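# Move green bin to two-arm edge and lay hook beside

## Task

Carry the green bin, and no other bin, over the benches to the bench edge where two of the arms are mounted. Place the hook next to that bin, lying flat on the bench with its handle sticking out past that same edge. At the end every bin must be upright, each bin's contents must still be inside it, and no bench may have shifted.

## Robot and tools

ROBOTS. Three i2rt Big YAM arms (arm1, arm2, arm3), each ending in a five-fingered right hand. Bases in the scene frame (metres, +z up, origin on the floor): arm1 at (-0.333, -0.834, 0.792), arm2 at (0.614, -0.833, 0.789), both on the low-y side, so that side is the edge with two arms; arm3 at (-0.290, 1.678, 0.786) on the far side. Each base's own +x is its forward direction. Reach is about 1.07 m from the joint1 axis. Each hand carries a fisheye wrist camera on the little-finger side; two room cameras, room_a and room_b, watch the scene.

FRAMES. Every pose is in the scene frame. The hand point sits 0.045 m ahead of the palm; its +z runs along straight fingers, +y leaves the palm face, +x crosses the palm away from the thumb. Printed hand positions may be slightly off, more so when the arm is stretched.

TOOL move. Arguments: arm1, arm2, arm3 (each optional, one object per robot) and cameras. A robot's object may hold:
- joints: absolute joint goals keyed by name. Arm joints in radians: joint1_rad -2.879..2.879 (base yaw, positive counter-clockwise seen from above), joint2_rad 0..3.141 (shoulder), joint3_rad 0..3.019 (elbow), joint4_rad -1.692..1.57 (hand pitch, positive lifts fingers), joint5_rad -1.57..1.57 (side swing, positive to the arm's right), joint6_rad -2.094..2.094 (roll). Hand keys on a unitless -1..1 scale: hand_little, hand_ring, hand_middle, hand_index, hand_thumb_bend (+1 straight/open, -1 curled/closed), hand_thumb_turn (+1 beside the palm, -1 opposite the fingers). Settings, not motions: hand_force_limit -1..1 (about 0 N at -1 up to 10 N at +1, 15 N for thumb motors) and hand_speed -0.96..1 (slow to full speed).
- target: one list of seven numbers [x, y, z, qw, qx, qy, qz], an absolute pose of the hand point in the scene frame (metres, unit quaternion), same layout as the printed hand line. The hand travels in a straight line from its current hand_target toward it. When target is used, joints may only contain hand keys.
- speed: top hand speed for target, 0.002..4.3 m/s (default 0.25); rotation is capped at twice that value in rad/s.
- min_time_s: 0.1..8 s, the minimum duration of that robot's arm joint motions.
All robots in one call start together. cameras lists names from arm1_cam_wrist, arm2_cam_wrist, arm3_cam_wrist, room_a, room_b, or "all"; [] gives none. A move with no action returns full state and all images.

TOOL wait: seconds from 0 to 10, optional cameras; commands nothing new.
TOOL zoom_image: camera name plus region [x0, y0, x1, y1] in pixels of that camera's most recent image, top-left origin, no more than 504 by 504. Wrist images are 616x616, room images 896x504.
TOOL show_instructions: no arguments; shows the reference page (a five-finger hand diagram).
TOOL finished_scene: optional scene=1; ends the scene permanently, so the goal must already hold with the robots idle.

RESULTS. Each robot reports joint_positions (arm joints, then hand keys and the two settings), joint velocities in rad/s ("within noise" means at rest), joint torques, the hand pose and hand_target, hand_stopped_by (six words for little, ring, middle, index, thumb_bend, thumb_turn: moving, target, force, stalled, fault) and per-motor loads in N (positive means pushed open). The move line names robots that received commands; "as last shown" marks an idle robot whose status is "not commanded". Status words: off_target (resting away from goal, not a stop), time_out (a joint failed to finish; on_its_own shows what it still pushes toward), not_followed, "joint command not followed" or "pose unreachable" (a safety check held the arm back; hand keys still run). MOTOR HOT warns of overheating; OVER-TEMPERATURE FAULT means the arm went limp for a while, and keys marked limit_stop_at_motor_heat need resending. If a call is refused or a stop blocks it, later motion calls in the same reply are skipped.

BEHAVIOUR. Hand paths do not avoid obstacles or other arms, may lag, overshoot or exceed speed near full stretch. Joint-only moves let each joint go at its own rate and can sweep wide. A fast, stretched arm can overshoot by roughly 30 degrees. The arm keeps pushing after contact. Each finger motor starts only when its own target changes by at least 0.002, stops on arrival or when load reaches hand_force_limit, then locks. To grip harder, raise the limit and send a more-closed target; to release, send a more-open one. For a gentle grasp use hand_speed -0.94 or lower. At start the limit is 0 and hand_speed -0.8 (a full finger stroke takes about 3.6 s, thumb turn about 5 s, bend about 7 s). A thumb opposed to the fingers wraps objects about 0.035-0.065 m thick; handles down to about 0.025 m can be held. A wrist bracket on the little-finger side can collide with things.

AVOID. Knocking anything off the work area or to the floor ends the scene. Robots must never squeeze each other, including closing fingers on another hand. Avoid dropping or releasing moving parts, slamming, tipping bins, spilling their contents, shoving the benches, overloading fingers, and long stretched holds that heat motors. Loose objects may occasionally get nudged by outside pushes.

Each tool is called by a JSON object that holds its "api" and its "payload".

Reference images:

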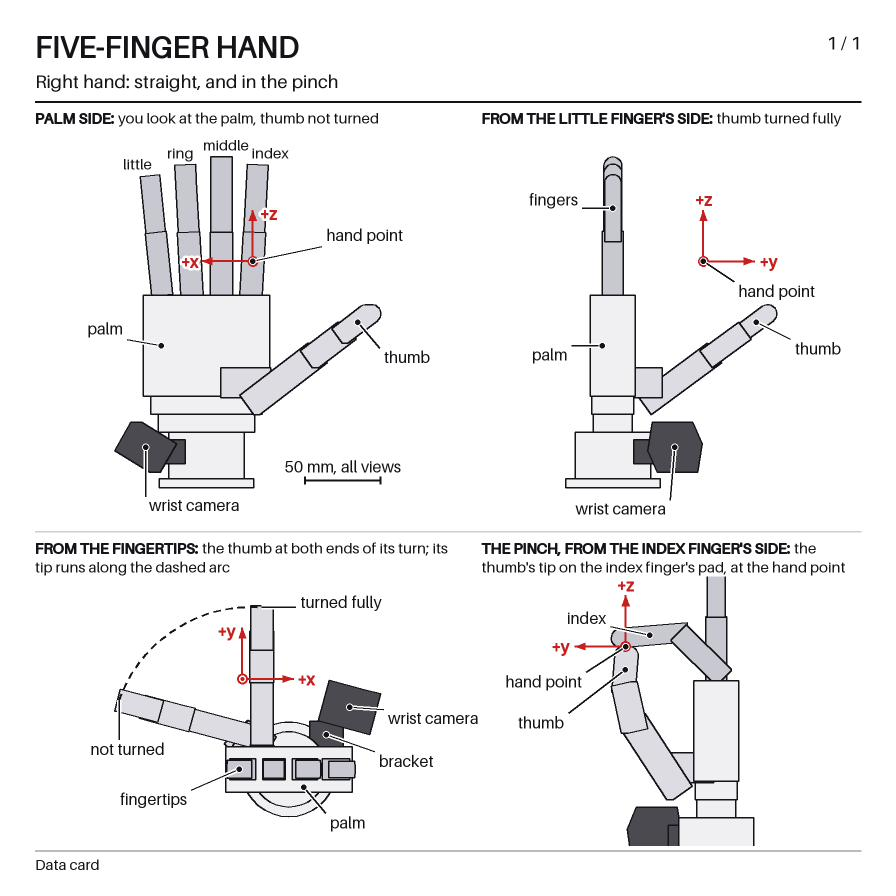

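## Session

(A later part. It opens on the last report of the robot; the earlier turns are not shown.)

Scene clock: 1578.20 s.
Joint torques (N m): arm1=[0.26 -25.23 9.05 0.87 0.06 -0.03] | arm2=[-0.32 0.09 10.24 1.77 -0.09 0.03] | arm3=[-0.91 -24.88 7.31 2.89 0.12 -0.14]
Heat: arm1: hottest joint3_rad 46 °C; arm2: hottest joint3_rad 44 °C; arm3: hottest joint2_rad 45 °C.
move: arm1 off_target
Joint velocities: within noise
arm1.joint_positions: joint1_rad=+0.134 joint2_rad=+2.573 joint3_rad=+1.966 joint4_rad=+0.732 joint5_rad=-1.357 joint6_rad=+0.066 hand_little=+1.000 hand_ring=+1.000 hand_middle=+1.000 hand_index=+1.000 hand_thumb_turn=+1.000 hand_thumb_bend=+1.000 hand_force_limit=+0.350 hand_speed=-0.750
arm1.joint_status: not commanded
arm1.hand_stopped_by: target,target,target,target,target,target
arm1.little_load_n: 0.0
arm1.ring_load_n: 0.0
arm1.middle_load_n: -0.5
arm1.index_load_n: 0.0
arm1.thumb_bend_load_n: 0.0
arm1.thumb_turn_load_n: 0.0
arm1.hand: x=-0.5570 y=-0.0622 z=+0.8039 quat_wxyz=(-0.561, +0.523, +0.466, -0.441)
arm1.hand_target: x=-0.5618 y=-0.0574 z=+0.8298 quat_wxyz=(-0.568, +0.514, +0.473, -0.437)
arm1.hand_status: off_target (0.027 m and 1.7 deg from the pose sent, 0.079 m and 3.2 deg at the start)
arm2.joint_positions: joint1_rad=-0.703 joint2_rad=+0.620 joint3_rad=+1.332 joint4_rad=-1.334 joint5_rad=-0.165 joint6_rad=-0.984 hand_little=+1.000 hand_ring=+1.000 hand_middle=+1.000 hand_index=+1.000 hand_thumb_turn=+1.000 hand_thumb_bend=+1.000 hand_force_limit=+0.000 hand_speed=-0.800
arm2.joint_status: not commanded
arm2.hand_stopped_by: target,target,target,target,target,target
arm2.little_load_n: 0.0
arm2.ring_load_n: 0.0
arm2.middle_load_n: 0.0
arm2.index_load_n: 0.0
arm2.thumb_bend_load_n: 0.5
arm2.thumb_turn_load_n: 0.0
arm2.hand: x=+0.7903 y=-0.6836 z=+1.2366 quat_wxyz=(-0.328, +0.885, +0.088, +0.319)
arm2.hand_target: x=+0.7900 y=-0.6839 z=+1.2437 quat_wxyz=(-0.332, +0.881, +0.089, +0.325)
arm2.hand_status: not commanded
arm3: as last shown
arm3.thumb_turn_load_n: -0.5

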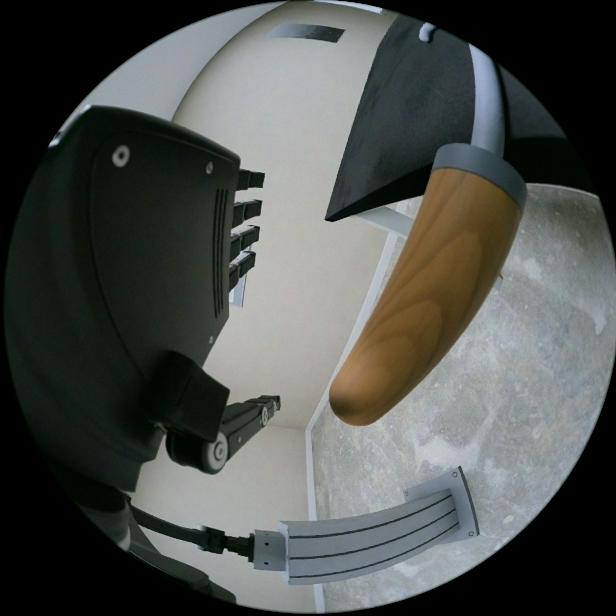

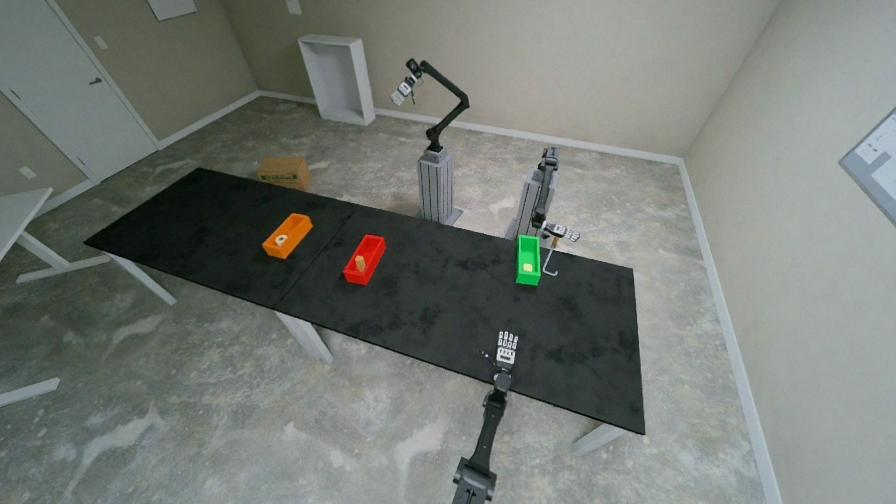

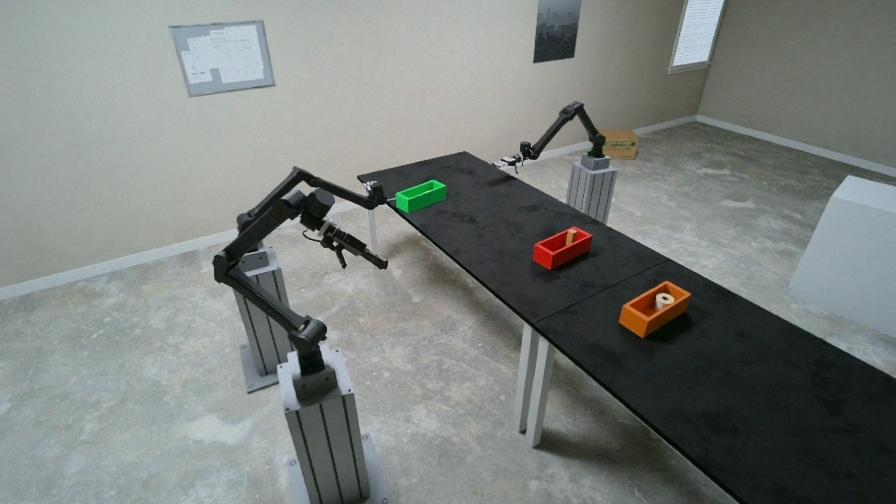

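{"api": "move", "payload": {"arm1": {"target": [-0.562, -0.062, 0.95, 0.568, -0.514, -0.473, 0.437], "speed": 0.1}, "arm3": {"target": [-0.318, 1.0, 1.0, 0, 0, 0.7071, -0.7071], "speed": 0.15}, "cameras": ["room_a", "room_b", "arm1_cam_wrist"]}}

Scene clock: 1590.40 s.
Joint torques (N m): arm1=[0.38 -24.53 9.59 1.11 0.08 -0.07] | arm2=[-0.38 -0.03 10.19 1.81 -0.09 0.02] | arm3=[-0.91 -15.74 7.56 1.69 -0.12 -0.21]
Heat: arm1: hottest joint2_rad 45 °C; arm2: hottest joint3_rad 44 °C; arm3: hottest joint2_rad 45 °C.
move: arm1 off_target; arm3 done
Joint velocities: within noise
arm1.joint_positions: joint1_rad=+0.134 joint2_rad=+2.387 joint3_rad=+1.953 joint4_rad=+0.562 joint5_rad=-1.357 joint6_rad=+0.071 hand_little=+1.000 hand_ring=+1.000 hand_middle=+1.000 hand_index=+1.000 hand_thumb_turn=+1.000 hand_thumb_bend=+1.000 hand_force_limit=+0.350 hand_speed=-0.750
arm1.joint_status: not commanded
arm1.hand_stopped_by: target,target,target,target,target,target
arm1.little_load_n: 0.0
arm1.ring_load_n: 0.0
arm1.middle_load_n: 0.0
arm1.index_load_n: 0.0
arm1.thumb_bend_load_n: 0.0
arm1.thumb_turn_load_n: 0.0
arm1.hand: x=-0.5581 y=-0.0631 z=+0.9251 quat_wxyz=(-0.561, +0.524, +0.465, -0.442)
arm1.hand_target: x=-0.5618 y=-0.0623 z=+0.9497 quat_wxyz=(-0.568, +0.514, +0.472, -0.437)
arm1.hand_status: off_target (0.025 m and 1.8 deg from the pose sent, 0.146 m and 1.7 deg at the start)
arm2: as last shown
arm2.thumb_bend_load_n: 0.0
arm3.joint_positions: joint1_rad=+0.083 joint2_rad=+1.624 joint3_rad=+0.978 joint4_rad=+0.658 joint5_rad=-0.117 joint6_rad=+0.012 hand_little=+1.000 hand_ring=+1.000 hand_middle=+1.000 hand_index=+1.000 hand_thumb_turn=+1.000 hand_thumb_bend=+1.000 hand_force_limit=+0.000 hand_speed=-0.400
arm3.joint_status: not commanded
arm3.hand_stopped_by: target,target,target,target,target,target
arm3.little_load_n: 0.0
arm3.ring_load_n: 0.0
arm3.middle_load_n: 0.0
arm3.index_load_n: -0.5
arm3.thumb_bend_load_n: 0.0
arm3.thumb_turn_load_n: -0.5
arm3.hand: x=-0.3108 y=+0.9979 z=+1.0069 quat_wxyz=(-0.006, +0.000, -0.701, +0.713)
arm3.hand_target: x=-0.3181 y=+1.0000 z=+1.0000 quat_wxyz=(+0.000, +0.000, -0.707, +0.707)
arm3.hand_status: done (0.010 m and 1.1 deg from the pose sent, 0.247 m and 1.6 deg at the start)
pictures: arm1_cam_wrist, room_a, room_b

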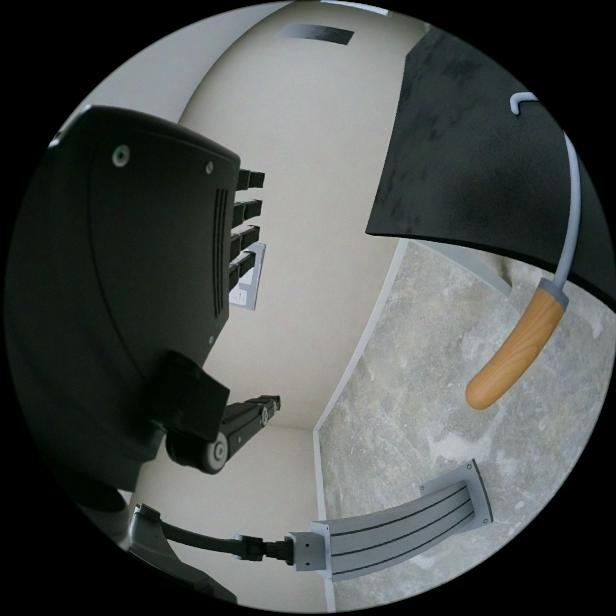

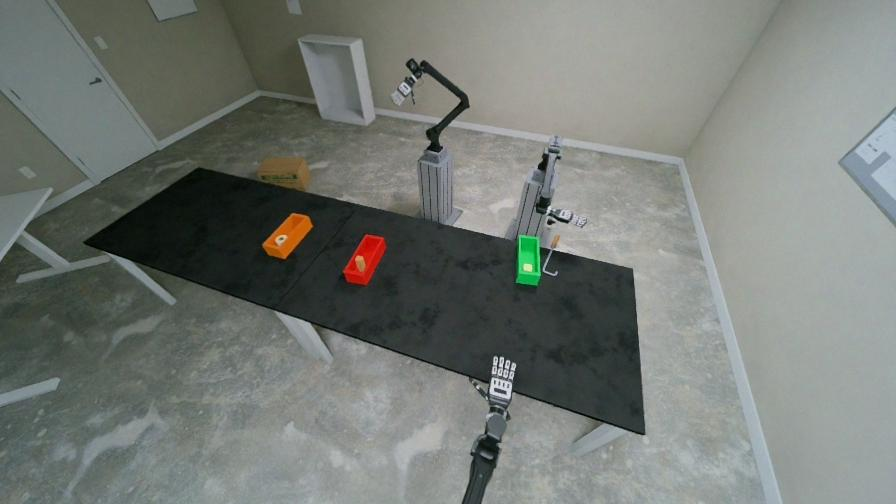

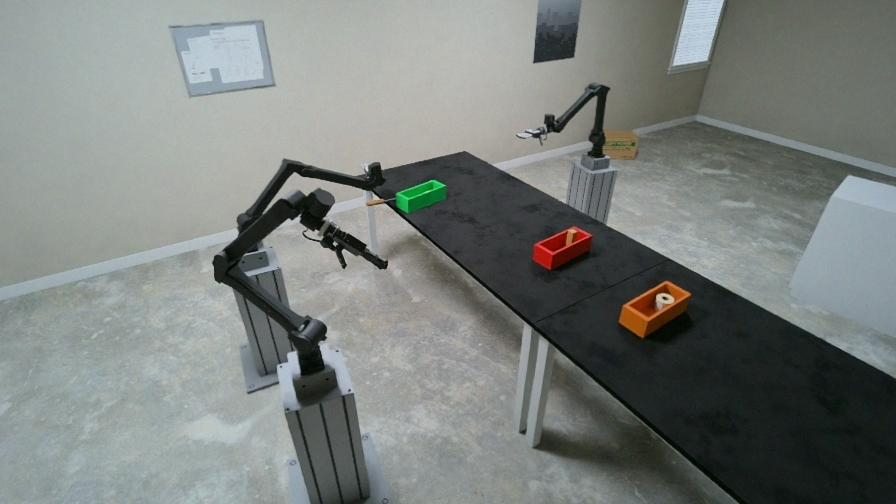

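{"api": "move", "payload": {"arm1": {"target": [-0.50, -0.25, 1.02, 0.568, -0.514, -0.473, 0.437], "speed": 0.15}, "cameras": ["room_a", "room_b"]}}

{"api": "zoom_image", "payload": {"camera": "room_a", "region": [490, 200, 610, 300]}}

{"api": "zoom_image", "payload": {"camera": "room_b", "region": [340, 150, 480, 240]}}

Scene clock: 1595.67 s.
Joint torques (N m): arm1=[-1.08 -14.86 7.97 1.7 0.01 -0.01] | arm2=[-0.38 0.09 10.19 1.8 -0.1 0.01] | arm3=[-1.32 -15.38 7.56 1.68 -0.14 -0.15]
Heat: arm1: hottest joint2_rad 45 °C; arm2: hottest joint3_rad 44 °C; arm3: hottest joint2_rad 44 °C.
move: arm1 off_target
Joint velocities: within noise
arm1.joint_positions: joint1_rad=+0.058 joint2_rad=+1.849 joint3_rad=+1.246 joint4_rad=+0.850 joint5_rad=-1.447 joint6_rad=+0.179 hand_little=+1.000 hand_ring=+1.000 hand_middle=+1.000 hand_index=+1.000 hand_thumb_turn=+1.000 hand_thumb_bend=+1.000 hand_force_limit=+0.350 hand_speed=-0.750
arm1.joint_status: not commanded
arm1.hand_stopped_by: target,target,target,target,target,target
arm1.little_load_n: 0.0
arm1.ring_load_n: 0.0
arm1.middle_load_n: 0.0
arm1.index_load_n: 0.0
arm1.thumb_bend_load_n: 0.0
arm1.thumb_turn_load_n: 0.0
arm1.hand: x=-0.5086 y=-0.2525 z=+1.0133 quat_wxyz=(-0.560, +0.516, +0.472, -0.444)
arm1.hand_target: x=-0.5001 y=-0.2500 z=+1.0200 quat_wxyz=(-0.567, +0.514, +0.473, -0.436)
arm1.hand_status: off_target (0.011 m and 1.2 deg from the pose sent, 0.217 m and 1.7 deg at the start)
arm2, arm3: as last shown
arm3.index_load_n: 0.0
arm3.thumb_turn_load_n: 0.0

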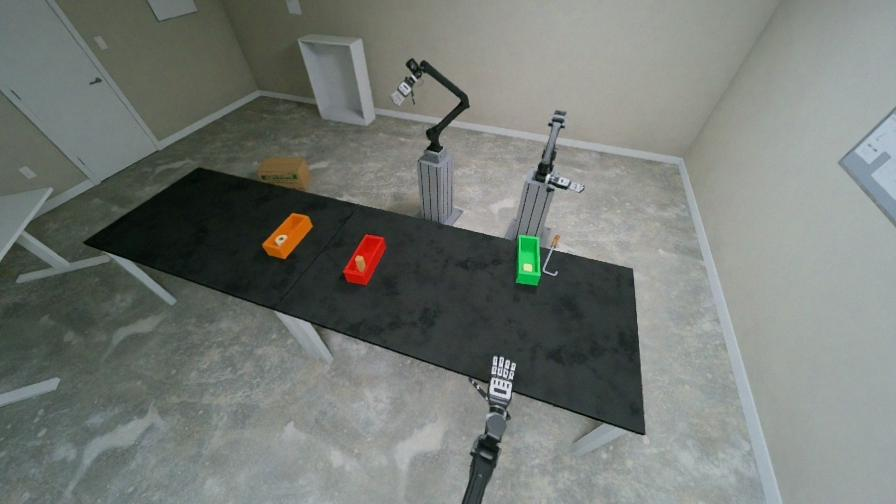

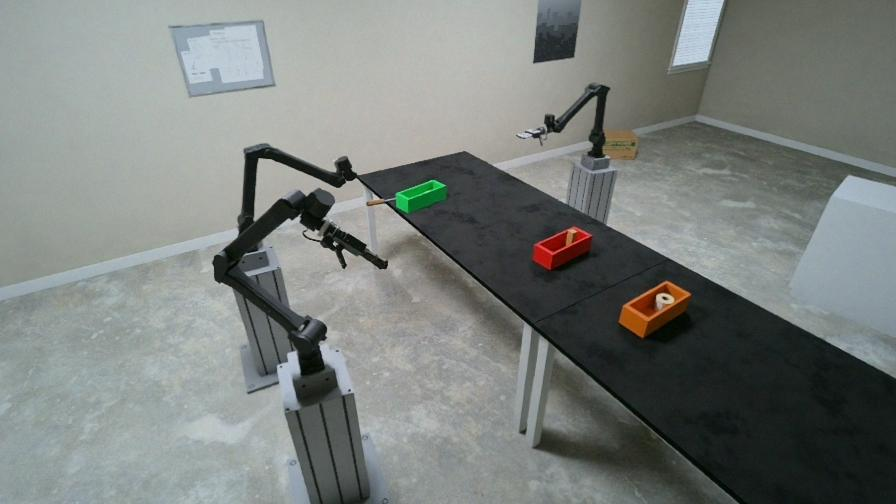

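Scaled by 4.200 from the camera's image (finer frame: 1280x720).

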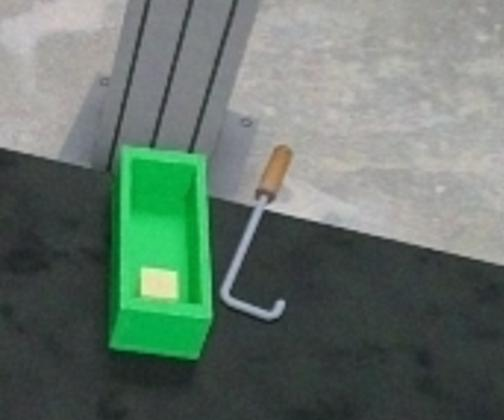

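Scaled by 3.600 from the camera's image (finer frame: 1280x720).

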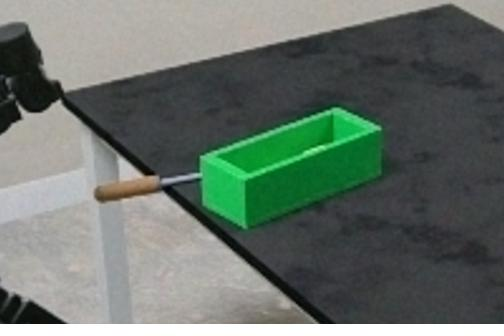

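{"api": "zoom_image", "payload": {"camera": "room_a", "region": [536, 228, 566, 282]}}

{"api": "zoom_image", "payload": {"camera": "room_b", "region": [360, 180, 420, 220]}}

Scaled by 9.333 from the camera's image (finer frame: 1280x720).

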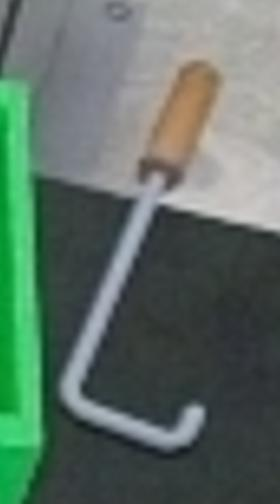

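Scaled by 8.400 from the camera's image (finer frame: 1280x720).

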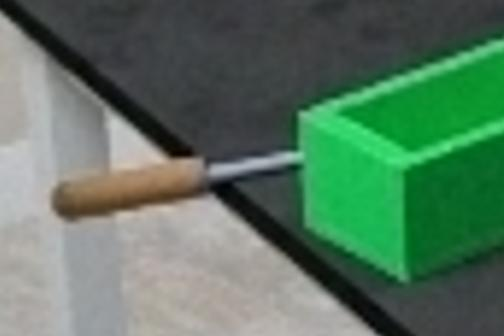

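{"api": "finished_scene", "payload": {}}

The scene is finished: the task was done.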